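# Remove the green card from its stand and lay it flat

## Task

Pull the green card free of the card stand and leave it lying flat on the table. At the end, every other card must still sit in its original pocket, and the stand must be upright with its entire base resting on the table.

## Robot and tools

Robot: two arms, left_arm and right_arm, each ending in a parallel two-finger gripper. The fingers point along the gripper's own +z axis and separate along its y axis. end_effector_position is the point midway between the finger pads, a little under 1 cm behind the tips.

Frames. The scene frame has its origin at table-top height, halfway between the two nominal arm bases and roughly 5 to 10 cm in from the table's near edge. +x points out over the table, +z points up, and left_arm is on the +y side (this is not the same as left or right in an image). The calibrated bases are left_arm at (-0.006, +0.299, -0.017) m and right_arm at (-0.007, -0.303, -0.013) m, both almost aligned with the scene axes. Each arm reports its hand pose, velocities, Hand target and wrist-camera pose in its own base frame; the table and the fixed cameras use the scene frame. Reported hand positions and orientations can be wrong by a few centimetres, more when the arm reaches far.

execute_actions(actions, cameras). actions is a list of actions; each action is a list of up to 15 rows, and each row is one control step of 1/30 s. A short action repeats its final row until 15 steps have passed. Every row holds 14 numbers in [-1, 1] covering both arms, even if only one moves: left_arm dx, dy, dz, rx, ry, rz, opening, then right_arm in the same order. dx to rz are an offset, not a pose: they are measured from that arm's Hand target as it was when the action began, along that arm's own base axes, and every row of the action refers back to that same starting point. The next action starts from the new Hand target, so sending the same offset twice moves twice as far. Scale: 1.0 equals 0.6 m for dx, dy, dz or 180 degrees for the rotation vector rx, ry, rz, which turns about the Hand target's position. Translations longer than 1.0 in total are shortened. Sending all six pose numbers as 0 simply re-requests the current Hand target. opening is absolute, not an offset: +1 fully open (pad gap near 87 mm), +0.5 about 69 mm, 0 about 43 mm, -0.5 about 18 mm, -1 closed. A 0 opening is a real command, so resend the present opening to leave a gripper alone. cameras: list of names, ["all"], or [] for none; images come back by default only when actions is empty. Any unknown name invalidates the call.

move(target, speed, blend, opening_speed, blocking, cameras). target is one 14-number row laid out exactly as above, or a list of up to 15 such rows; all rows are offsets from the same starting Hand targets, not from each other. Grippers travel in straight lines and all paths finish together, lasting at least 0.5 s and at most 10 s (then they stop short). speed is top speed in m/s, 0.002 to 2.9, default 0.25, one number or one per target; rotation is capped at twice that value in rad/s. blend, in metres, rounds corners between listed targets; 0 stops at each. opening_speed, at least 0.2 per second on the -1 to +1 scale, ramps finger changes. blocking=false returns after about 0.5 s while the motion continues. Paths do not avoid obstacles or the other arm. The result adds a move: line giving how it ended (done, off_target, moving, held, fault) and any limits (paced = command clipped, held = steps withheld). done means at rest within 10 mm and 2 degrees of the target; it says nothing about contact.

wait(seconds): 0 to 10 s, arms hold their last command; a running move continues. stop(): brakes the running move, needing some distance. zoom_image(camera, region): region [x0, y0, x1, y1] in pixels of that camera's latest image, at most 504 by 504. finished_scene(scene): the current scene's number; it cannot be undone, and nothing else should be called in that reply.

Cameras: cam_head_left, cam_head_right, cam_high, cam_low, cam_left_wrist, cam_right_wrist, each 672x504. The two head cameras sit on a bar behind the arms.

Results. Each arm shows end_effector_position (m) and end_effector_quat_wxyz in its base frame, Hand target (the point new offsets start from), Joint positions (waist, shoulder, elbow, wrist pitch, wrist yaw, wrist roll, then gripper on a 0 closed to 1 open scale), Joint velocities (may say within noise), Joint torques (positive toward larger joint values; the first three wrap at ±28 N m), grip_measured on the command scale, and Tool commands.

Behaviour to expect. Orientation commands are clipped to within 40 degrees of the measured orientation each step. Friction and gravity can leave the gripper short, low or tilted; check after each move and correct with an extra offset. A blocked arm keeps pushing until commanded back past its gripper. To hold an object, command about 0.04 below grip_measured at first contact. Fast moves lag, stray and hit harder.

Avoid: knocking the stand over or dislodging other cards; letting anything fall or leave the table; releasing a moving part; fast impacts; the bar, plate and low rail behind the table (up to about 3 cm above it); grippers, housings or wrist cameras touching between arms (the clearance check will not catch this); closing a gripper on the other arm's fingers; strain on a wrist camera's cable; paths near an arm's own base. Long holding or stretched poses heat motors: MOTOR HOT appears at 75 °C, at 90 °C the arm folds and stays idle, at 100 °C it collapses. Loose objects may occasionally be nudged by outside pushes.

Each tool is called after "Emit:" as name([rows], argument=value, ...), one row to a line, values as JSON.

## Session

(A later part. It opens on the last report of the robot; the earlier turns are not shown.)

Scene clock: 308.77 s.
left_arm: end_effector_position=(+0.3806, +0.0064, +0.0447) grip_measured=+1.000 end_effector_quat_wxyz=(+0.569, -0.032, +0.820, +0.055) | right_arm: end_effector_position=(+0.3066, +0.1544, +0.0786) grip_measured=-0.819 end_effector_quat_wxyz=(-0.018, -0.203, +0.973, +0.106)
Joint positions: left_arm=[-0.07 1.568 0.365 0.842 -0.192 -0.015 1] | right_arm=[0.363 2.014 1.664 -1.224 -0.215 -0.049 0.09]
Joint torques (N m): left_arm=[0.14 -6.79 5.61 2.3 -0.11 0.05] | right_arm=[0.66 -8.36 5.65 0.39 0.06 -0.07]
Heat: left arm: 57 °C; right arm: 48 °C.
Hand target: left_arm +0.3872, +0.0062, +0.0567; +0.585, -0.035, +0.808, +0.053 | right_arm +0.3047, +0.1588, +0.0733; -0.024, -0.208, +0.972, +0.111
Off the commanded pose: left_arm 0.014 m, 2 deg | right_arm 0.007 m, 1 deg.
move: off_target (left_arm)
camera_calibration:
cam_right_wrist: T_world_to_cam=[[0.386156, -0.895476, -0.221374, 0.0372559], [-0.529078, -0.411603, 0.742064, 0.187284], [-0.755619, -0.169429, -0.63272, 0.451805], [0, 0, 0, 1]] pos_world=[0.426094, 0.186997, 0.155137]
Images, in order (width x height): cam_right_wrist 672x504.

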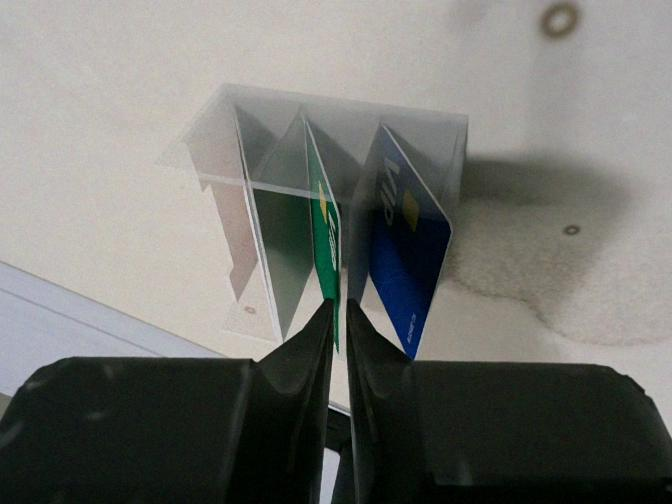

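Emit:
move([
  [0,0,0,0,0,0,1,-0.0032,0.007,0.03,0,0,0,-0.82],
  [0,0,0,0,0,0,1,-0.0018,0.004,0.005,0,0,0,-0.82],
], speed=0.1, cameras=["cam_right_wrist"])

Emit:
zoom_image(camera="cam_right_wrist", region=[280, 240, 400, 360])

Scene clock: 314.47 s.
left_arm: end_effector_position=(+0.3806, +0.0064, +0.0447) grip_measured=+1.000 end_effector_quat_wxyz=(+0.569, -0.032, +0.820, +0.055) | right_arm: end_effector_position=(+0.3053, +0.1578, +0.0810) grip_measured=-0.819 end_effector_quat_wxyz=(-0.019, -0.208, +0.972, +0.106)
Joint positions: left_arm=[-0.07 1.568 0.365 0.842 -0.192 -0.015 1] | right_arm=[0.373 2.014 1.673 -1.233 -0.215 -0.049 0.09]
Joint torques (N m): left_arm=[0.17 -6.79 5.63 2.3 -0.11 0.05] | right_arm=[0.32 -8.51 5.59 0.39 0.07 -0.01]
Heat: left arm: 58 °C; right arm: 48 °C.
Hand target: left_arm +0.3872, +0.0062, +0.0567; +0.585, -0.035, +0.808, +0.053 | right_arm +0.3036, +0.1612, +0.0762; -0.023, -0.208, +0.972, +0.111
Off the commanded pose: left_arm 0.014 m, 2 deg | right_arm 0.006 m, 1 deg.
move: off_target (left_arm)
camera_calibration:
cam_right_wrist: T_world_to_cam=[[0.395374, -0.891367, -0.221685, 0.0378271], [-0.525033, -0.417352, 0.741726, 0.185818], [-0.753671, -0.176867, -0.633007, 0.453513], [0, 0, 0, 1]] pos_world=[0.424404, 0.191481, 0.157636]
Images, in order (width x height): cam_right_wrist 672x504.

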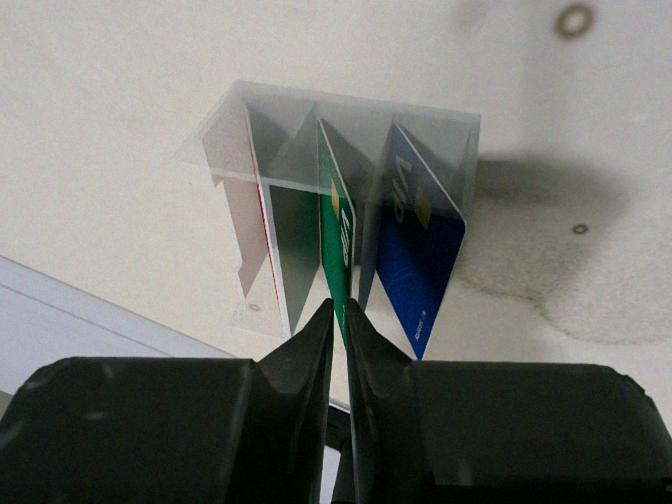

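Scaled by 4.200 from the camera's 672x504 image, which has a finer 960x720 frame.

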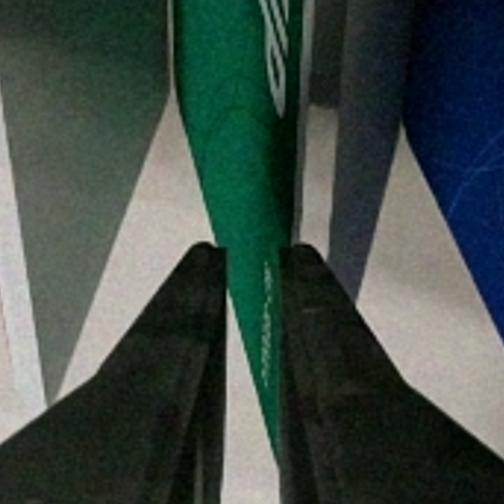

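Emit:
move(target=[0,0,0,0,0,0,1,0.0004,-0.001,-0.0145,0,0,0,-0.82], speed=0.03, cameras=["cam_right_wrist"])

Emit:
zoom_image(camera="cam_right_wrist", region=[280, 240, 400, 360])

Scene clock: 318.07 s.
left_arm: end_effector_position=(+0.3806, +0.0064, +0.0447) grip_measured=+1.000 end_effector_quat_wxyz=(+0.569, -0.032, +0.820, +0.055) | right_arm: end_effector_position=(+0.3044, +0.1575, +0.0758) grip_measured=-0.819 end_effector_quat_wxyz=(-0.020, -0.208, +0.972, +0.106)
Joint positions: left_arm=[-0.07 1.568 0.365 0.842 -0.192 -0.015 1] | right_arm=[0.373 2.014 1.652 -1.214 -0.216 -0.049 0.09]
Joint torques (N m): left_arm=[0.16 -6.79 5.61 2.31 -0.11 0.04] | right_arm=[0.16 -8.18 4.88 0.51 0.08 -0.02]
Heat: left arm: 58 °C; right arm: 47 °C.
Hand target: left_arm +0.3872, +0.0062, +0.0567; +0.585, -0.035, +0.808, +0.053 | right_arm +0.3038, +0.1606, +0.0675; -0.024, -0.208, +0.972, +0.111
Off the commanded pose: left_arm 0.014 m, 2 deg | right_arm 0.009 m, 1 deg.
move: off_target (left_arm)
camera_calibration:
cam_right_wrist: T_world_to_cam=[[0.395045, -0.891388, -0.222189, 0.0368996], [-0.52386, -0.417266, 0.742604, 0.188629], [-0.754659, -0.176966, -0.631801, 0.449693], [0, 0, 0, 1]] pos_world=[0.423603, 0.191181, 0.152239]
Images, in order (width x height): cam_right_wrist 672x504.

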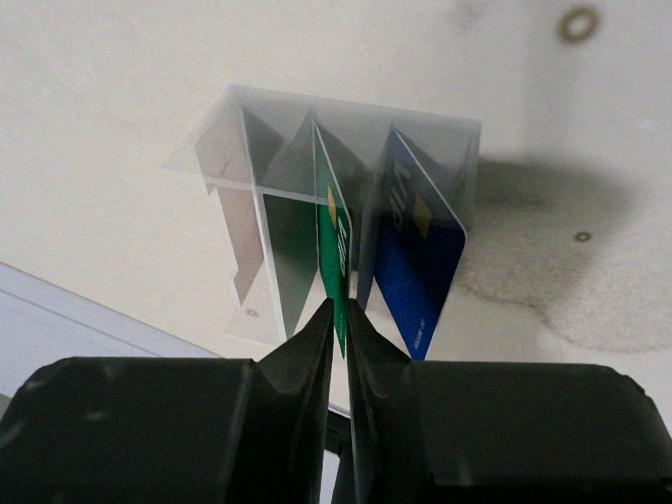

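Scaled by 4.200 from the camera's 672x504 image, which has a finer 960x720 frame.

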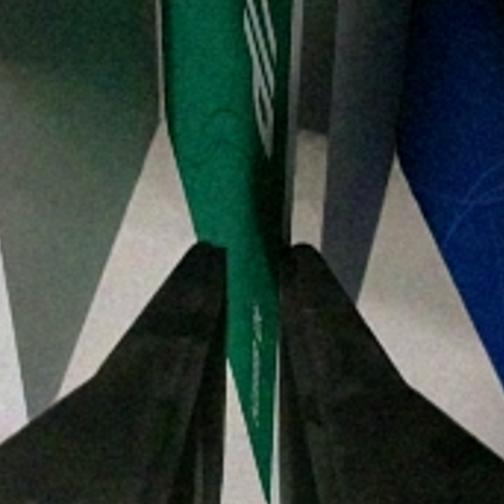

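Emit:
move(target=[0,0,0,0,0,0,1,0.0033,-0.0075,0.004,0,0,0,-0.82], speed=0.05, cameras=["cam_right_wrist"])

Emit:
zoom_image(camera="cam_right_wrist", region=[280, 240, 400, 360])

Scene clock: 321.63 s.
left_arm: end_effector_position=(+0.3806, +0.0064, +0.0447) grip_measured=+1.000 end_effector_quat_wxyz=(+0.569, -0.032, +0.820, +0.055) | right_arm: end_effector_position=(+0.3055, +0.1558, +0.0759) grip_measured=-0.819 end_effector_quat_wxyz=(-0.019, -0.204, +0.973, +0.108)
Joint positions: left_arm=[-0.07 1.568 0.365 0.842 -0.192 -0.015 1] | right_arm=[0.365 2.014 1.652 -1.213 -0.221 -0.049 0.09]
Joint torques (N m): left_arm=[0.16 -6.78 5.61 2.31 -0.11 0.05] | right_arm=[-0.18 -8.14 5.86 0.39 0.12 -0.15]
Heat: left arm: 58 °C; right arm: 47 °C.
Hand target: left_arm +0.3872, +0.0062, +0.0567; +0.585, -0.035, +0.808, +0.053 | right_arm +0.3058, +0.1561, +0.0699; -0.023, -0.208, +0.972, +0.111
Off the commanded pose: left_arm 0.014 m, 2 deg | right_arm 0.006 m, 1 deg.
move: off_target (left_arm)
camera_calibration:
cam_right_wrist: T_world_to_cam=[[0.387633, -0.893436, -0.226963, 0.0379587], [-0.526469, -0.416679, 0.741086, 0.189249], [-0.756684, -0.16778, -0.631885, 0.44956], [0, 0, 0, 1]] pos_world=[0.425094, 0.188197, 0.152436]
Images, in order (width x height): cam_right_wrist 672x504.

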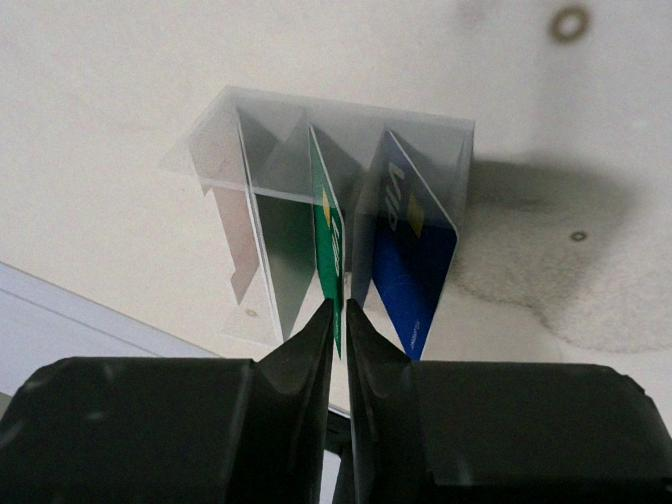

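Scaled by 4.200 from the camera's 672x504 image, which has a finer 960x720 frame.

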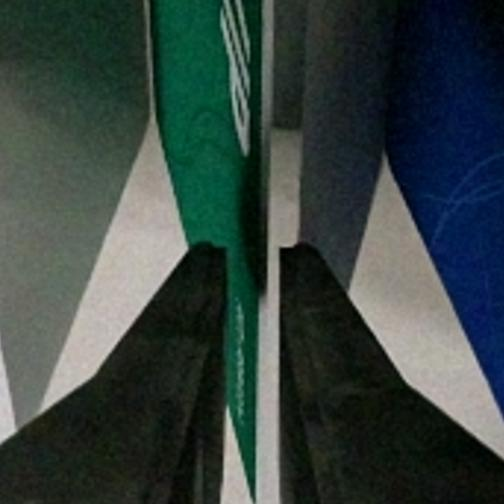

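Emit:
move(target=[0,0,0,0,0,0,1,-0.0026,0.006,0.002,0,0,0,-0.82], speed=0.05, cameras=["cam_right_wrist"])

Emit:
zoom_image(camera="cam_right_wrist", region=[280, 240, 400, 360])

Scene clock: 327.27 s.
left_arm: end_effector_position=(+0.3806, +0.0064, +0.0447) grip_measured=+1.000 end_effector_quat_wxyz=(+0.569, -0.032, +0.820, +0.055) | right_arm: end_effector_position=(+0.3055, +0.1558, +0.0759) grip_measured=-0.819 end_effector_quat_wxyz=(-0.019, -0.204, +0.973, +0.108)
Joint positions: left_arm=[-0.07 1.568 0.365 0.842 -0.192 -0.015 1] | right_arm=[0.365 2.014 1.652 -1.213 -0.221 -0.049 0.09]
Joint torques (N m): left_arm=[0.16 -6.8 5.63 2.31 -0.11 0.05] | right_arm=[0.73 -8.32 6.05 0.38 0.11 -0.05]
Heat: left arm: 58 °C; right arm: 47 °C.
Hand target: left_arm +0.3872, +0.0062, +0.0567; +0.585, -0.035, +0.808, +0.053 | right_arm +0.3042, +0.1597, +0.0711; -0.023, -0.208, +0.972, +0.111
Off the commanded pose: left_arm 0.014 m, 2 deg | right_arm 0.006 m, 1 deg.
move: off_target (left_arm)
camera_calibration:
cam_right_wrist: T_world_to_cam=[[0.387633, -0.893436, -0.226963, 0.0379587], [-0.526469, -0.416679, 0.741086, 0.189249], [-0.756684, -0.16778, -0.631885, 0.44956], [0, 0, 0, 1]] pos_world=[0.425094, 0.188197, 0.152436]
Images, in order (width x height): cam_right_wrist 672x504.

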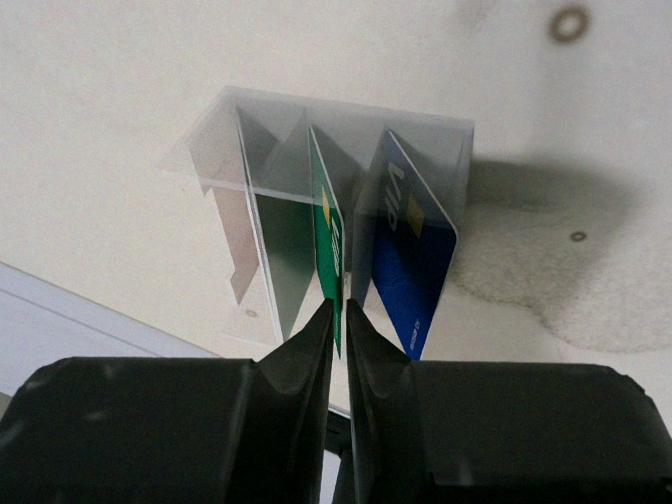

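Scaled by 4.200 from the camera's 672x504 image, which has a finer 960x720 frame.

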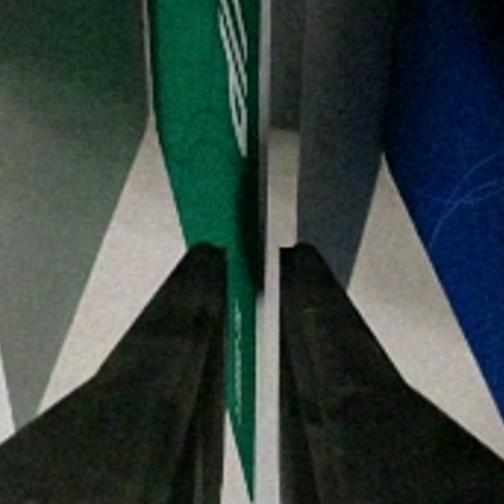

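Emit:
move([
  [0,0,0,0,0,0,1,0,0,0,0,0,0,-0.894],
  [0,0,0,0,0,0,1,0,0,-0.0115,0,0,0,-0.894],
], speed=0.03, cameras=["cam_right_wrist"])

Emit:
zoom_image(camera="cam_right_wrist", region=[280, 240, 400, 360])

Scene clock: 331.27 s.
left_arm: end_effector_position=(+0.3806, +0.0064, +0.0447) grip_measured=+1.000 end_effector_quat_wxyz=(+0.569, -0.032, +0.820, +0.055) | right_arm: end_effector_position=(+0.3064, +0.1562, +0.0752) grip_measured=-0.893 end_effector_quat_wxyz=(-0.017, -0.204, +0.973, +0.109)
Joint positions: left_arm=[-0.07 1.568 0.365 0.842 -0.192 -0.015 1] | right_arm=[0.365 2.014 1.65 -1.207 -0.221 -0.049 0.053]
Joint torques (N m): left_arm=[0.17 -6.78 5.61 2.31 -0.11 0.05] | right_arm=[0.7 -8.01 4.1 0.57 0.12 -0.05]
Heat: left arm: 58 °C; right arm: 47 °C.
Hand target: left_arm +0.3872, +0.0062, +0.0567; +0.585, -0.035, +0.808, +0.053 | right_arm +0.3042, +0.1598, +0.0642; -0.024, -0.208, +0.972, +0.111
Off the commanded pose: left_arm 0.014 m, 2 deg | right_arm 0.012 m, 1 deg.
move: off_target (left_arm, right_arm)
camera_calibration:
cam_right_wrist: T_world_to_cam=[[0.388485, -0.89301, -0.227186, 0.0374487], [-0.529235, -0.418067, 0.73833, 0.191662], [-0.754314, -0.166595, -0.635025, 0.449164], [0, 0, 0, 1]] pos_world=[0.425697, 0.188398, 0.152228]
Images, in order (width x height): cam_right_wrist 672x504.

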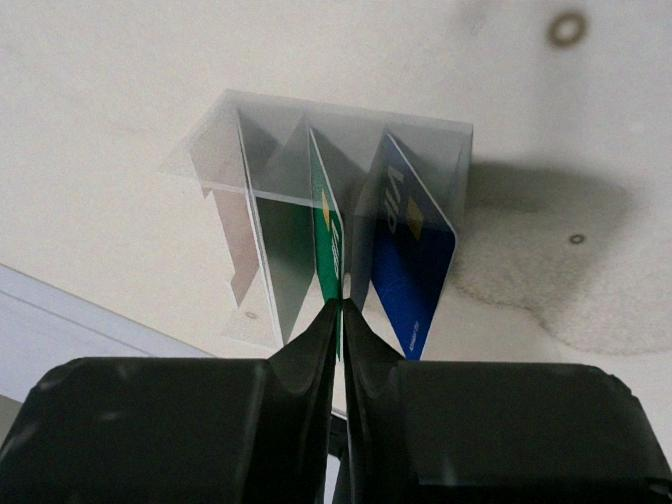

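Scaled by 4.200 from the camera's 672x504 image, which has a finer 960x720 frame.

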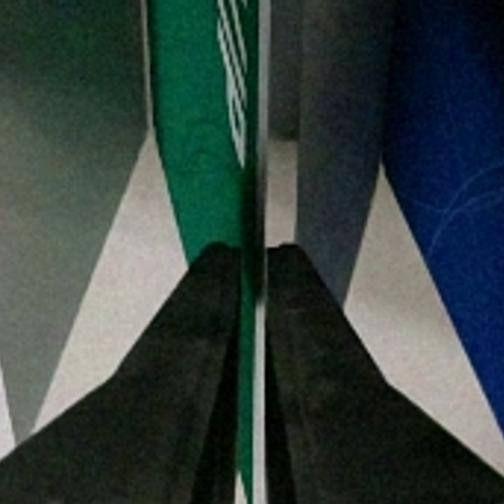

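Emit:
move(target=[0,0,0,0,0,0,1,0,0,0,0,0,0,-1], opening_speed=0.2, cameras=["cam_right_wrist"])

Emit:
zoom_image(camera="cam_right_wrist", region=[280, 240, 400, 360])

Scene clock: 334.10 s.
left_arm: end_effector_position=(+0.3806, +0.0064, +0.0447) grip_measured=+1.000 end_effector_quat_wxyz=(+0.569, -0.032, +0.820, +0.055) | right_arm: end_effector_position=(+0.3063, +0.1561, +0.0750) grip_measured=-0.969 end_effector_quat_wxyz=(-0.017, -0.204, +0.973, +0.109)
Joint positions: left_arm=[-0.07 1.568 0.365 0.842 -0.192 -0.015 1] | right_arm=[0.365 2.014 1.649 -1.206 -0.221 -0.049 0.016]
Joint torques (N m): left_arm=[0.16 -6.79 5.63 2.3 -0.11 0.05] | right_arm=[0.72 -8.02 4.18 0.55 0.12 -0.05]
Heat: left arm: 58 °C; right arm: 47 °C.
Hand target: left_arm +0.3872, +0.0062, +0.0567; +0.585, -0.035, +0.808, +0.053 | right_arm +0.3042, +0.1598, +0.0642; -0.024, -0.208, +0.972, +0.111
Off the commanded pose: left_arm 0.014 m, 2 deg | right_arm 0.012 m, 1 deg.
move: off_target (left_arm, right_arm)
camera_calibration:
cam_right_wrist: T_world_to_cam=[[0.388408, -0.893039, -0.227202, 0.0374598], [-0.528987, -0.417972, 0.738561, 0.191672], [-0.754528, -0.166677, -0.63475, 0.448962], [0, 0, 0, 1]] pos_world=[0.425597, 0.188398, 0.151928]
Images, in order (width x height): cam_right_wrist 672x504.

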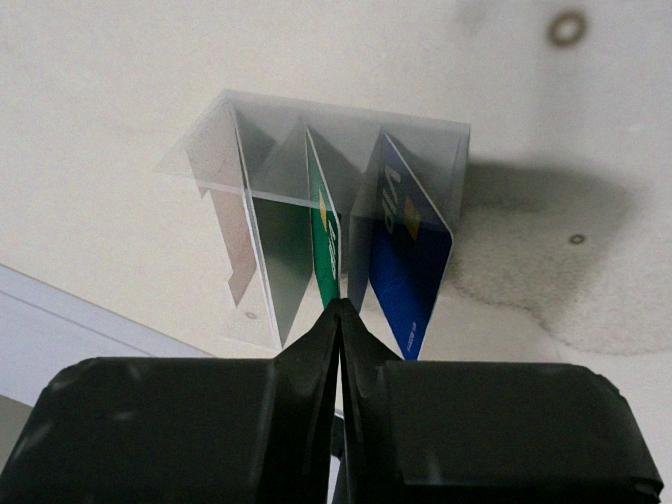

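Scaled by 4.200 from the camera's 672x504 image, which has a finer 960x720 frame.

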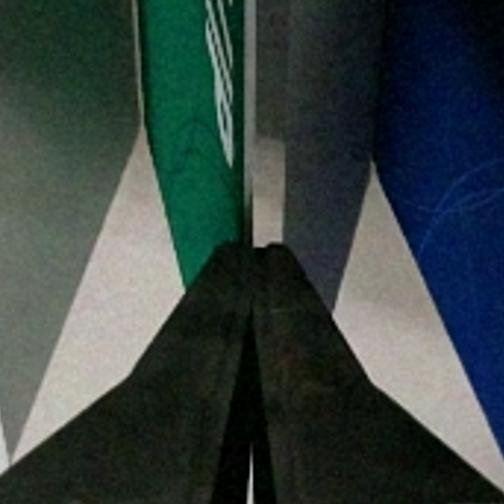

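Emit:
move(target=[0,0,0,0,0,0,1,0.009,-0.019,0.08,0,0,0,-1], speed=0.06, cameras=["cam_right_wrist"])

Scene clock: 337.13 s.
left_arm: end_effector_position=(+0.3806, +0.0064, +0.0447) grip_measured=+1.000 end_effector_quat_wxyz=(+0.569, -0.032, +0.820, +0.055) | right_arm: end_effector_position=(+0.3069, +0.1472, +0.1089) grip_measured=-0.969 end_effector_quat_wxyz=(-0.026, -0.203, +0.973, +0.108)
Joint positions: left_arm=[-0.07 1.568 0.365 0.842 -0.192 -0.015 1] | right_arm=[0.343 2.014 1.781 -1.359 -0.221 -0.072 0.015]
Joint torques (N m): left_arm=[0.16 -6.8 5.61 2.31 -0.11 0.05] | right_arm=[-0.18 -8.55 8.95 0.16 0.11 -0.14]
Heat: left arm: 58 °C; right arm: 47 °C.
Hand target: left_arm +0.3872, +0.0062, +0.0567; +0.585, -0.035, +0.808, +0.053 | right_arm +0.3097, +0.1483, +0.1122; -0.023, -0.208, +0.972, +0.111
Off the commanded pose: left_arm 0.014 m, 2 deg | right_arm 0.004 m, 1 deg.
move: off_target (left_arm)
camera_calibration:
cam_right_wrist: T_world_to_cam=[[0.384661, -0.894378, -0.228305, 0.0384096], [-0.517353, -0.413731, 0.749114, 0.157932], [-0.764449, -0.170041, -0.621856, 0.471652], [0, 0, 0, 1]] pos_world=[0.427486, 0.179895, 0.183759]
Images, in order (width x height): cam_right_wrist 672x504.

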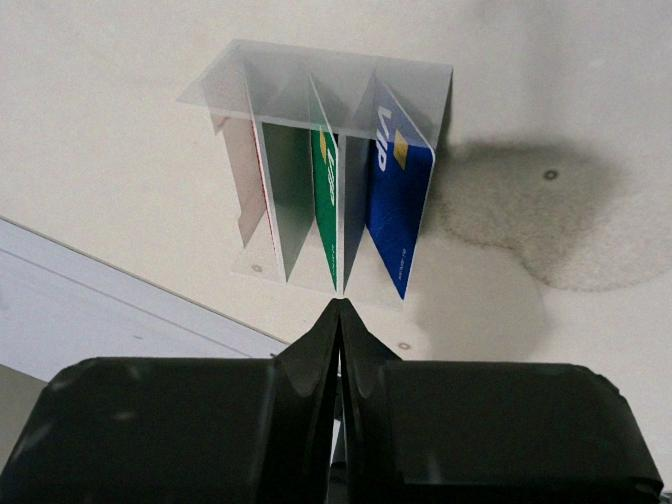

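Emit:
move([
  [0,0,0,0,0,0,1,-0.0055,0.013,0.01,-0.1877,-0.0839,0,-0.8],
  [0,0,0,0,0,0,1,-0.0055,0.013,-0.05,-0.1877,-0.0839,0,-0.8],
], speed=0.1, cameras=["cam_right_wrist"])

Emit:
zoom_image(camera="cam_right_wrist", region=[280, 240, 400, 360])

Scene clock: 352.03 s.
left_arm: end_effector_position=(+0.3806, +0.0064, +0.0447) grip_measured=+1.000 end_effector_quat_wxyz=(+0.569, -0.032, +0.820, +0.055) | right_arm: end_effector_position=(+0.3065, +0.1538, +0.0886) grip_measured=-0.801 end_effector_quat_wxyz=(+0.044, -0.205, +0.957, -0.198)
Joint positions: left_arm=[-0.07 1.568 0.365 0.842 -0.192 -0.015 1] | right_arm=[0.639 2.079 1.756 -1.339 0.4 0.236 0.1]
Joint torques (N m): left_arm=[0.16 -6.8 5.61 2.31 -0.11 0.05] | right_arm=[0.68 -8.42 5.63 0.28 0.58 0.1]
Heat: left arm: 58 °C; right arm: 47 °C.
Hand target: left_arm +0.3872, +0.0062, +0.0567; +0.585, -0.035, +0.808, +0.053 | right_arm +0.3063, +0.1562, +0.0822; +0.043, -0.205, +0.956, -0.203
Off the commanded pose: left_arm 0.014 m, 2 deg | right_arm 0.007 m, 1 deg.
move: off_target (left_arm)
camera_calibration:
cam_right_wrist: T_world_to_cam=[[0.371216, -0.842575, 0.390214, -0.0188474], [-0.712882, 0.0106649, 0.701203, 0.1745], [-0.594978, -0.538474, -0.596697, 0.462271], [0, 0, 0, 1]] pos_world=[0.406435, 0.231179, 0.16083]
Images, in order (width x height): cam_right_wrist 672x504.

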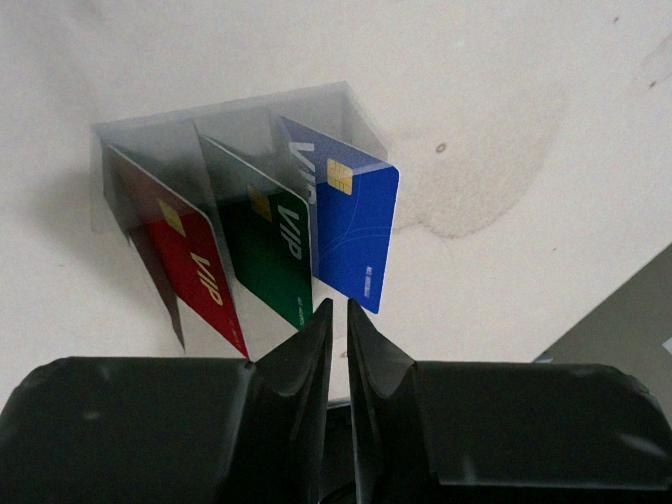

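Scaled by 4.200 from the camera's 672x504 image, which has a finer 960x720 frame.

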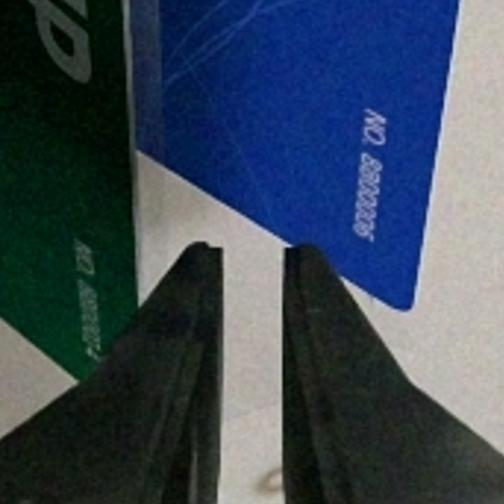

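Emit:
move([
  [0,0,0,0,0,0,1,-0.003,0.0065,0.02,0,0,0,-0.84],
  [0,0,0,0,0,0,1,-0.003,0.0065,-0.0215,0,0,0,-0.84],
], speed=0.1, cameras=["cam_right_wrist"])

Emit:
zoom_image(camera="cam_right_wrist", region=[280, 240, 400, 360])

Scene clock: 358.00 s.
left_arm: end_effector_position=(+0.3806, +0.0064, +0.0447) grip_measured=+1.000 end_effector_quat_wxyz=(+0.569, -0.032, +0.820, +0.055) | right_arm: end_effector_position=(+0.3054, +0.1574, +0.0764) grip_measured=-0.840 end_effector_quat_wxyz=(+0.045, -0.204, +0.958, -0.198)
Joint positions: left_arm=[-0.07 1.568 0.365 0.842 -0.192 -0.015 1] | right_arm=[0.648 2.089 1.723 -1.298 0.4 0.248 0.08]
Joint torques (N m): left_arm=[0.16 -6.79 5.61 2.3 -0.11 0.05] | right_arm=[0.8 -8.34 5.52 0.28 0.57 0.1]
Heat: left arm: 59 °C; right arm: 47 °C.
Hand target: left_arm +0.3872, +0.0062, +0.0567; +0.585, -0.035, +0.808, +0.053 | right_arm +0.3044, +0.1600, +0.0692; +0.043, -0.205, +0.956, -0.203
Off the commanded pose: left_arm 0.014 m, 2 deg | right_arm 0.008 m, 1 deg.
move: off_target (left_arm)
camera_calibration:
cam_right_wrist: T_world_to_cam=[[0.369216, -0.843264, 0.390623, -0.00997892], [-0.714462, 0.011245, 0.699584, 0.1827], [-0.594326, -0.537383, -0.598328, 0.456008], [0, 0, 0, 1]] pos_world=[0.405234, 0.234582, 0.148926]
Images, in order (width x height): cam_right_wrist 672x504.

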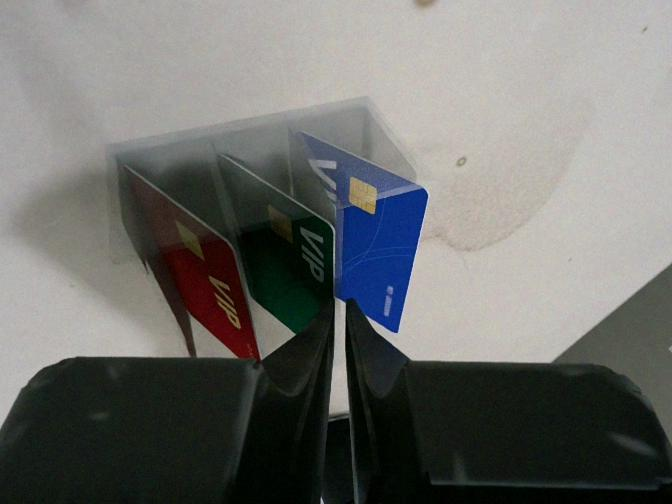

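Scaled by 4.200 from the camera's 672x504 image, which has a finer 960x720 frame.

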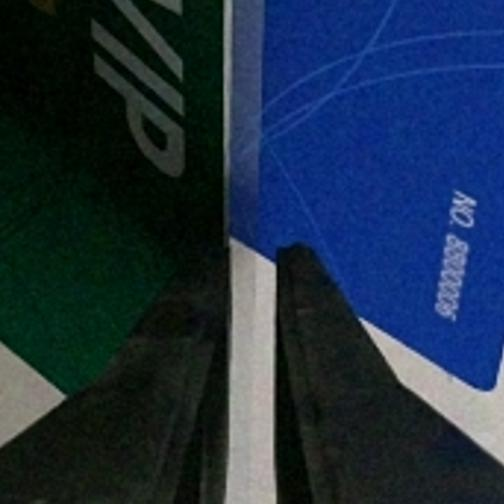

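Emit:
move([
  [0,0,0,0,0,0,1,-0.001,0.0025,-0.006,0,0,0,-0.84],
  [0,0,0,0,0,0,1,-0.001,0.0025,-0.006,0,0,0,-1],
], speed=0.04, opening_speed=0.2, cameras=["cam_right_wrist"])

Emit:
zoom_image(camera="cam_right_wrist", region=[280, 240, 400, 360])

Scene clock: 363.17 s.
left_arm: end_effector_position=(+0.3806, +0.0064, +0.0447) grip_measured=+1.000 end_effector_quat_wxyz=(+0.569, -0.032, +0.820, +0.055) | right_arm: end_effector_position=(+0.3056, +0.1590, +0.0745) grip_measured=-0.969 end_effector_quat_wxyz=(+0.048, -0.203, +0.958, -0.197)
Joint positions: left_arm=[-0.07 1.568 0.365 0.842 -0.192 -0.015 1] | right_arm=[0.651 2.089 1.717 -1.287 0.4 0.252 0.016]
Joint torques (N m): left_arm=[0.16 -6.8 5.63 2.31 -0.11 0.05] | right_arm=[0.88 -7.99 5.38 0.28 0.57 0.09]
Heat: left arm: 59 °C; right arm: 48 °C.
Hand target: left_arm +0.3872, +0.0062, +0.0567; +0.585, -0.035, +0.808, +0.053 | right_arm +0.3039, +0.1615, +0.0656; +0.043, -0.205, +0.956, -0.203
Off the commanded pose: left_arm 0.014 m, 2 deg | right_arm 0.009 m, 1 deg.
move: off_target (left_arm)
camera_calibration:
cam_right_wrist: T_world_to_cam=[[0.366037, -0.845172, 0.389488, -0.0065415], [-0.718358, 0.00944905, 0.69561, 0.185913], [-0.59159, -0.534411, -0.603677, 0.455025], [0, 0, 0, 1]] pos_world=[0.405135, 0.235885, 0.147913]
Images, in order (width x height): cam_right_wrist 672x504.

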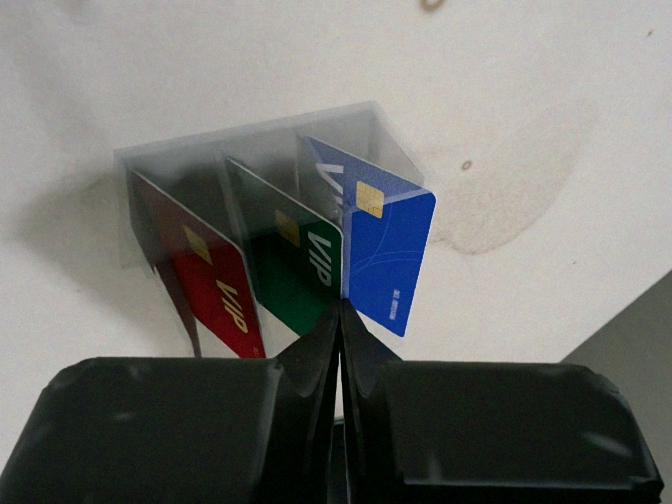

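Scaled by 4.200 from the camera's 672x504 image, which has a finer 960x720 frame.

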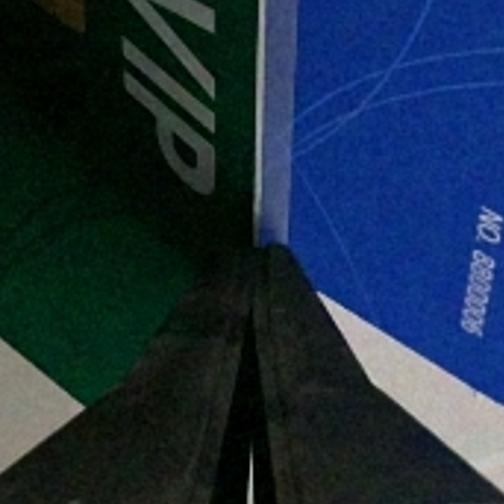

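Emit:
move(target=[0,0,0,0,0,0,1,0.006,-0.013,0.05,0,0,0,-1], speed=0.05, cameras=["cam_right_wrist"])

Scene clock: 366.07 s.
left_arm: end_effector_position=(+0.3806, +0.0064, +0.0447) grip_measured=+1.000 end_effector_quat_wxyz=(+0.569, -0.032, +0.820, +0.055) | right_arm: end_effector_position=(+0.3034, +0.1529, +0.0884) grip_measured=-0.969 end_effector_quat_wxyz=(+0.035, -0.202, +0.957, -0.203)
Joint positions: left_arm=[-0.07 1.568 0.365 0.842 -0.192 -0.015 1] | right_arm=[0.641 2.089 1.765 -1.361 0.401 0.249 0.015]
Joint torques (N m): left_arm=[0.14 -6.79 5.61 2.31 -0.11 0.05] | right_arm=[-0.13 -9.87 8.8 0.04 0.58 -0.11]
Heat: left arm: 59 °C; right arm: 48 °C.
Hand target: left_arm +0.3872, +0.0062, +0.0567; +0.585, -0.035, +0.808, +0.053 | right_arm +0.3075, +0.1537, +0.0957; +0.043, -0.205, +0.956, -0.204
Off the commanded pose: left_arm 0.014 m, 2 deg | right_arm 0.008 m, 1 deg.
move: off_target (left_arm)
camera_calibration:
cam_right_wrist: T_world_to_cam=[[0.36818, -0.841129, 0.396163, -0.0181998], [-0.703236, 0.0267945, 0.710452, 0.166214], [-0.608197, -0.54017, -0.581647, 0.462727], [0, 0, 0, 1]] pos_world=[0.405018, 0.230189, 0.158267]
Images, in order (width x height): cam_right_wrist 672x504.

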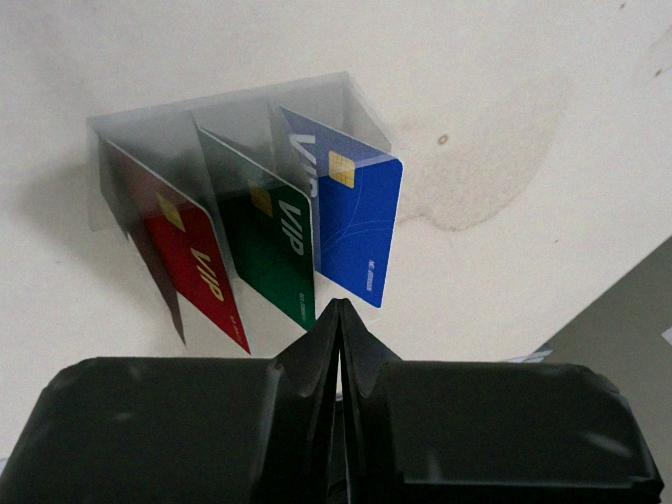

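Emit:
move([
  [0,0,0,0,0,0,1,-0.0073,0.0188,0.01,0.1877,0.0839,0,-0.7],
  [0,0,0,0,0,0,1,-0.0073,0.0188,-0.0383,0.1877,0.0839,0,-0.7],
], speed=0.1, cameras=["cam_right_wrist"])

Emit:
zoom_image(camera="cam_right_wrist", region=[280, 240, 400, 360])

Scene clock: 397.33 s.
left_arm: end_effector_position=(+0.3806, +0.0064, +0.0447) grip_measured=+1.000 end_effector_quat_wxyz=(+0.569, -0.032, +0.820, +0.055) | right_arm: end_effector_position=(+0.3023, +0.1633, +0.0657) grip_measured=-0.700 end_effector_quat_wxyz=(-0.039, -0.202, +0.973, +0.103)
Joint positions: left_arm=[-0.07 1.568 0.365 0.842 -0.192 -0.015 1] | right_arm=[0.388 2.057 1.668 -1.221 -0.218 -0.026 0.15]
Joint torques (N m): left_arm=[0.16 -6.79 5.61 2.3 -0.11 0.05] | right_arm=[-0.12 -11.79 5.37 0.37 0.09 -0.14]
Heat: left arm: 59 °C; right arm: 53 °C.
Hand target: left_arm +0.3872, +0.0062, +0.0567; +0.585, -0.035, +0.808, +0.053 | right_arm +0.3032, +0.1649, +0.0727; -0.024, -0.208, +0.971, +0.111
Off the commanded pose: left_arm 0.014 m, 2 deg | right_arm 0.007 m, 2 deg.
move: off_target (left_arm)
camera_calibration:
cam_right_wrist: T_world_to_cam=[[0.379309, -0.897586, -0.22464, 0.0466584], [-0.498996, -0.402892, 0.767256, 0.186063], [-0.779184, -0.178933, -0.600712, 0.44845], [0, 0, 0, 1]] pos_world=[0.424571, 0.197086, 0.137113]
Images, in order (width x height): cam_right_wrist 672x504.

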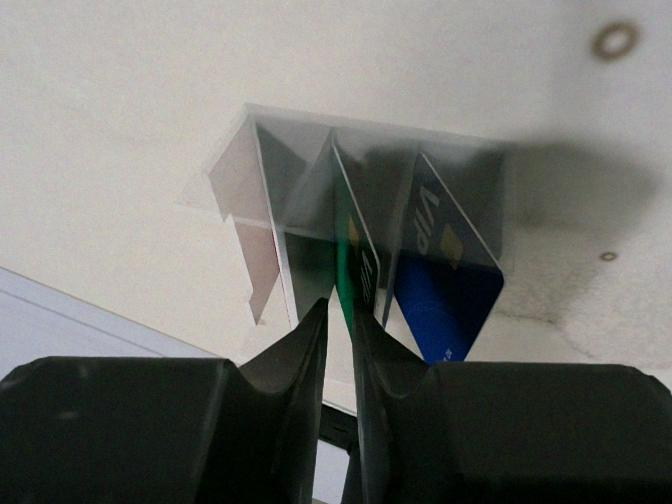

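Scaled by 4.200 from the camera's 672x504 image, which has a finer 960x720 frame.

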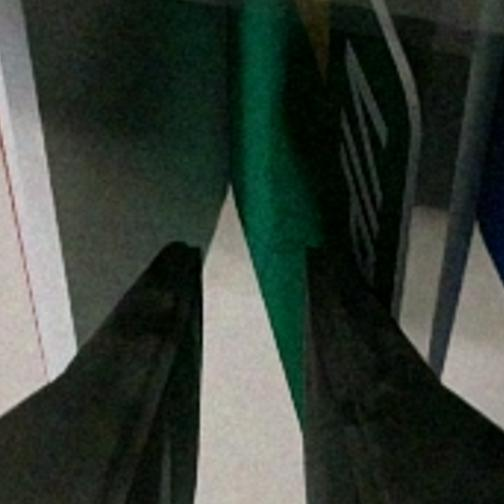

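Emit:
move([
  [0,0,0,0,0,0,1,0,0,0.05,0,0,0,-0.7],
  [0,0,0,0,0,0,1,0.007,-0.0157,0.05,0,0,0,-0.7],
  [0,0,0,0,0,0,1,0.007,-0.0157,0.017,0,0,0,-0.7],
], speed=0.1, blend=[0.01,0.005,0], cameras=["cam_right_wrist"])

Emit:
zoom_image(camera="cam_right_wrist", region=[280, 240, 400, 360])

Scene clock: 405.17 s.
left_arm: end_effector_position=(+0.3806, +0.0064, +0.0447) grip_measured=+1.000 end_effector_quat_wxyz=(+0.569, -0.032, +0.820, +0.055) | right_arm: end_effector_position=(+0.3069, +0.1530, +0.0754) grip_measured=-0.700 end_effector_quat_wxyz=(-0.040, -0.200, +0.973, +0.104)
Joint positions: left_arm=[-0.07 1.568 0.365 0.842 -0.192 -0.015 1] | right_arm=[0.358 2.057 1.706 -1.267 -0.218 -0.053 0.15]
Joint torques (N m): left_arm=[0.16 -6.82 5.63 2.31 -0.11 0.05] | right_arm=[0.17 -11.84 5.49 0.33 0.09 -0.14]
Heat: left arm: 60 °C; right arm: 52 °C.
Hand target: left_arm +0.3872, +0.0062, +0.0567; +0.585, -0.035, +0.808, +0.053 | right_arm +0.3073, +0.1555, +0.0828; -0.024, -0.208, +0.971, +0.111
Off the commanded pose: left_arm 0.014 m, 2 deg | right_arm 0.008 m, 2 deg.
move: off_target (left_arm); blend cut to 0.0052 m at target 1
camera_calibration:
cam_right_wrist: T_world_to_cam=[[0.375802, -0.898771, -0.225796, 0.0392338], [-0.498804, -0.401531, 0.768094, 0.176447], [-0.781004, -0.176023, -0.599206, 0.456078], [0, 0, 0, 1]] pos_world=[0.429467, 0.186391, 0.146616]
Images, in order (width x height): cam_right_wrist 672x504.

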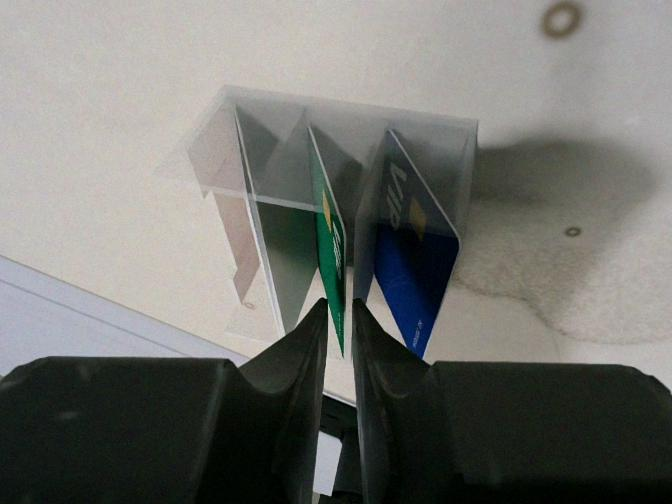

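Scaled by 4.200 from the camera's 672x504 image, which has a finer 960x720 frame.

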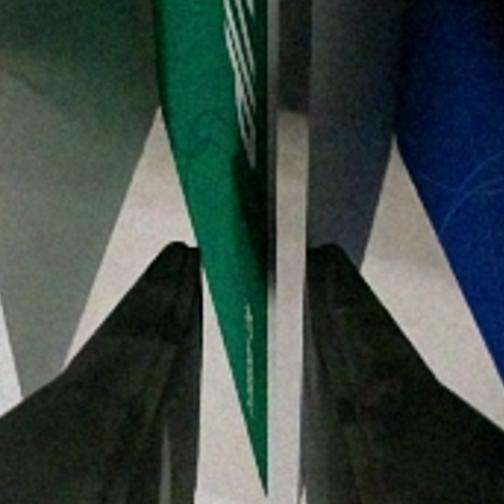

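Emit:
move([
  [0,0,0,0,0,0,1,0,0,0.03,0,0,0,-0.7],
  [0,0,0,0,0,0,1,0,0,0.0022,0,0,0,-0.7],
  [0,0,0,0,0,0,1,-0.0058,0.013,0.0022,0,0,0,-0.7],
], speed=[0.1,0.1,0.03], cameras=["cam_right_wrist"])

Emit:
zoom_image(camera="cam_right_wrist", region=[280, 240, 400, 360])

Scene clock: 411.27 s.
left_arm: end_effector_position=(+0.3806, +0.0064, +0.0447) grip_measured=+1.000 end_effector_quat_wxyz=(+0.569, -0.032, +0.820, +0.055) | right_arm: end_effector_position=(+0.3058, +0.1581, +0.0764) grip_measured=-0.700 end_effector_quat_wxyz=(-0.038, -0.207, +0.972, +0.104)
Joint positions: left_arm=[-0.07 1.568 0.365 0.842 -0.192 -0.015 1] | right_arm=[0.373 2.057 1.711 -1.267 -0.218 -0.051 0.15]
Joint torques (N m): left_arm=[0.16 -6.8 5.6 2.3 -0.11 0.05] | right_arm=[0.83 -12.16 4.98 0.35 0.09 0.05]
Heat: left arm: 60 °C; right arm: 52 °C.
Hand target: left_arm +0.3872, +0.0062, +0.0567; +0.585, -0.035, +0.808, +0.053 | right_arm +0.3038, +0.1633, +0.0842; -0.024, -0.208, +0.972, +0.111
Off the commanded pose: left_arm 0.014 m, 2 deg | right_arm 0.010 m, 2 deg.
move: off_target (left_arm)
camera_calibration:
cam_right_wrist: T_world_to_cam=[[0.388855, -0.893265, -0.225541, 0.0395327], [-0.496642, -0.409433, 0.765318, 0.177939], [-0.775976, -0.185584, -0.602843, 0.456952], [0, 0, 0, 1]] pos_world=[0.427583, 0.19297, 0.148207]
Images, in order (width x height): cam_right_wrist 672x504.

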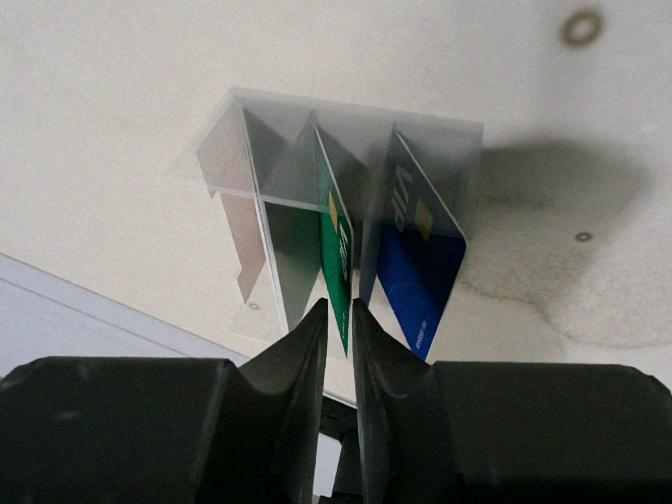

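Scaled by 4.200 from the camera's 672x504 image, which has a finer 960x720 frame.

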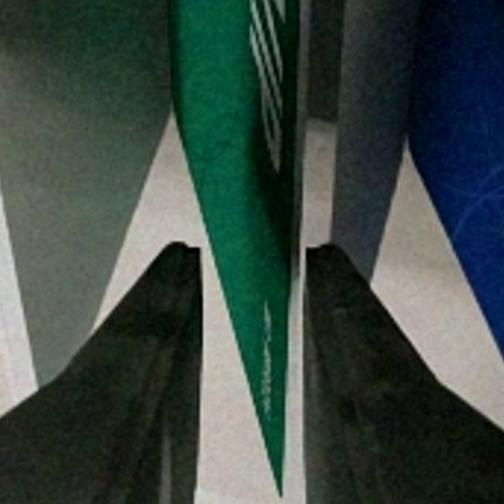

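Emit:
move(target=[0,0,0,0,0,0,1,-0.0041,0.0091,-0.001,0,0,0,-0.7], speed=0.03, cameras=["cam_right_wrist"])

Emit:
zoom_image(camera="cam_right_wrist", region=[280, 240, 400, 360])

Scene clock: 413.77 s.
left_arm: end_effector_position=(+0.3806, +0.0064, +0.0447) grip_measured=+1.000 end_effector_quat_wxyz=(+0.569, -0.032, +0.820, +0.055) | right_arm: end_effector_position=(+0.3029, +0.1626, +0.0762) grip_measured=-0.700 end_effector_quat_wxyz=(-0.039, -0.206, +0.972, +0.103)
Joint positions: left_arm=[-0.07 1.568 0.365 0.842 -0.192 -0.015 1] | right_arm=[0.386 2.055 1.707 -1.264 -0.218 -0.036 0.15]
Joint torques (N m): left_arm=[0.17 -6.82 5.63 2.31 -0.11 0.05] | right_arm=[1.01 -12.12 4.97 0.4 0.08 0.06]
Heat: left arm: 60 °C; right arm: 52 °C.
Hand target: left_arm +0.3872, +0.0062, +0.0567; +0.585, -0.035, +0.808, +0.053 | right_arm +0.3015, +0.1689, +0.0837; -0.023, -0.208, +0.971, +0.111
Off the commanded pose: left_arm 0.014 m, 2 deg | right_arm 0.010 m, 2 deg.
move: off_target (left_arm)
camera_calibration:
cam_right_wrist: T_world_to_cam=[[0.38711, -0.894153, -0.225024, 0.0451828], [-0.495069, -0.407455, 0.767389, 0.177538], [-0.777851, -0.185662, -0.600398, 0.455842], [0, 0, 0, 1]] pos_world=[0.42498, 0.197371, 0.147613]
Images, in order (width x height): cam_right_wrist 672x504.

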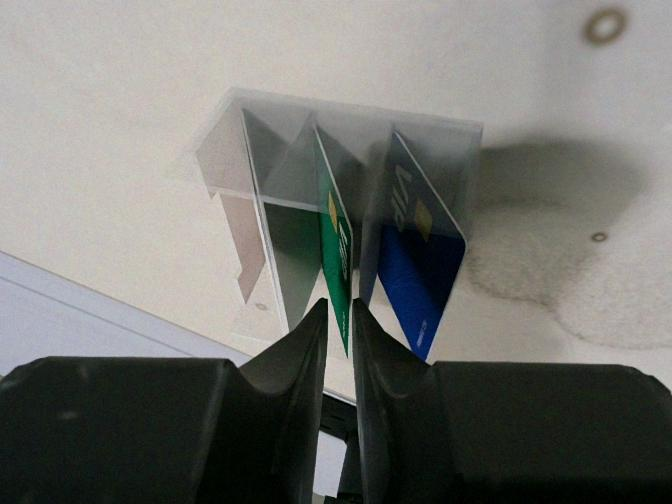

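Scaled by 4.200 from the camera's 672x504 image, which has a finer 960x720 frame.

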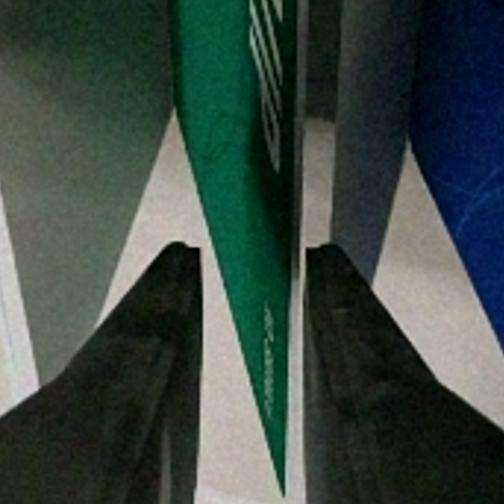

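Emit:
move([
  [0,0,0,0,0,0,1,0.002,-0.0045,0.03,0,0,0,-0.7],
  [0,0,0,0,0,0,1,0.002,-0.0045,0.0027,0,0,0,-0.7],
  [0,0,0,0,0,0,1,-0.005,0.011,0.0027,0,0,0,-0.7],
], speed=[0.1,0.1,0.03], cameras=["cam_right_wrist"])

Emit:
zoom_image(camera="cam_right_wrist", region=[280, 240, 400, 360])

Scene clock: 419.17 s.
left_arm: end_effector_position=(+0.3806, +0.0064, +0.0447) grip_measured=+1.000 end_effector_quat_wxyz=(+0.569, -0.032, +0.820, +0.055) | right_arm: end_effector_position=(+0.3005, +0.1709, +0.0764) grip_measured=-0.700 end_effector_quat_wxyz=(-0.038, -0.208, +0.972, +0.103)
Joint positions: left_arm=[-0.07 1.568 0.365 0.842 -0.192 -0.015 1] | right_arm=[0.409 2.055 1.709 -1.259 -0.218 -0.016 0.15]
Joint torques (N m): left_arm=[0.16 -6.79 5.61 2.31 -0.11 0.05] | right_arm=[0.64 -12.27 5.09 0.37 0.08 0.07]
Heat: left arm: 60 °C; right arm: 54 °C.
Hand target: left_arm +0.3872, +0.0062, +0.0567; +0.585, -0.035, +0.808, +0.053 | right_arm +0.2984, +0.1754, +0.0852; -0.024, -0.208, +0.971, +0.111
Off the commanded pose: left_arm 0.014 m, 2 deg | right_arm 0.010 m, 2 deg.
move: off_target (left_arm)
camera_calibration:
cam_right_wrist: T_world_to_cam=[[0.390975, -0.892659, -0.224273, 0.0521219], [-0.495882, -0.409575, 0.765735, 0.180265], [-0.775397, -0.18817, -0.602787, 0.455475], [0, 0, 0, 1]] pos_world=[0.422186, 0.206066, 0.148208]
Images, in order (width x height): cam_right_wrist 672x504.

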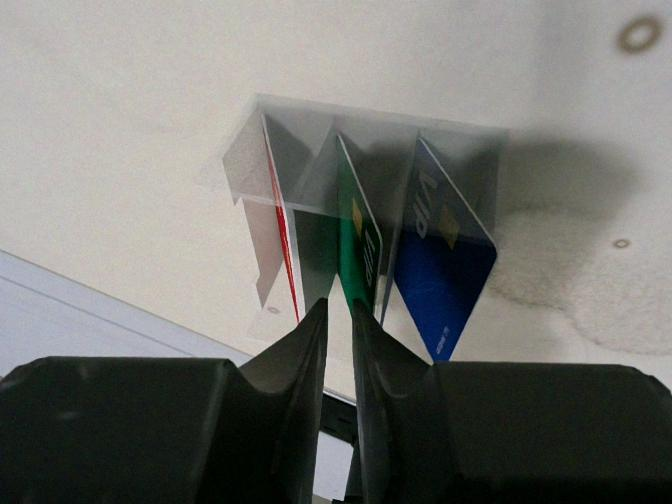

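Scaled by 4.200 from the camera's 672x504 image, which has a finer 960x720 frame.

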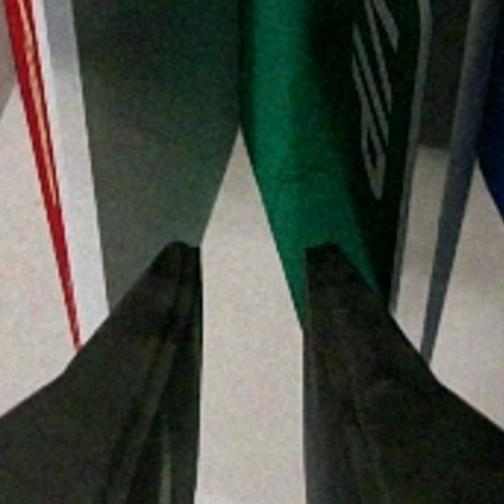

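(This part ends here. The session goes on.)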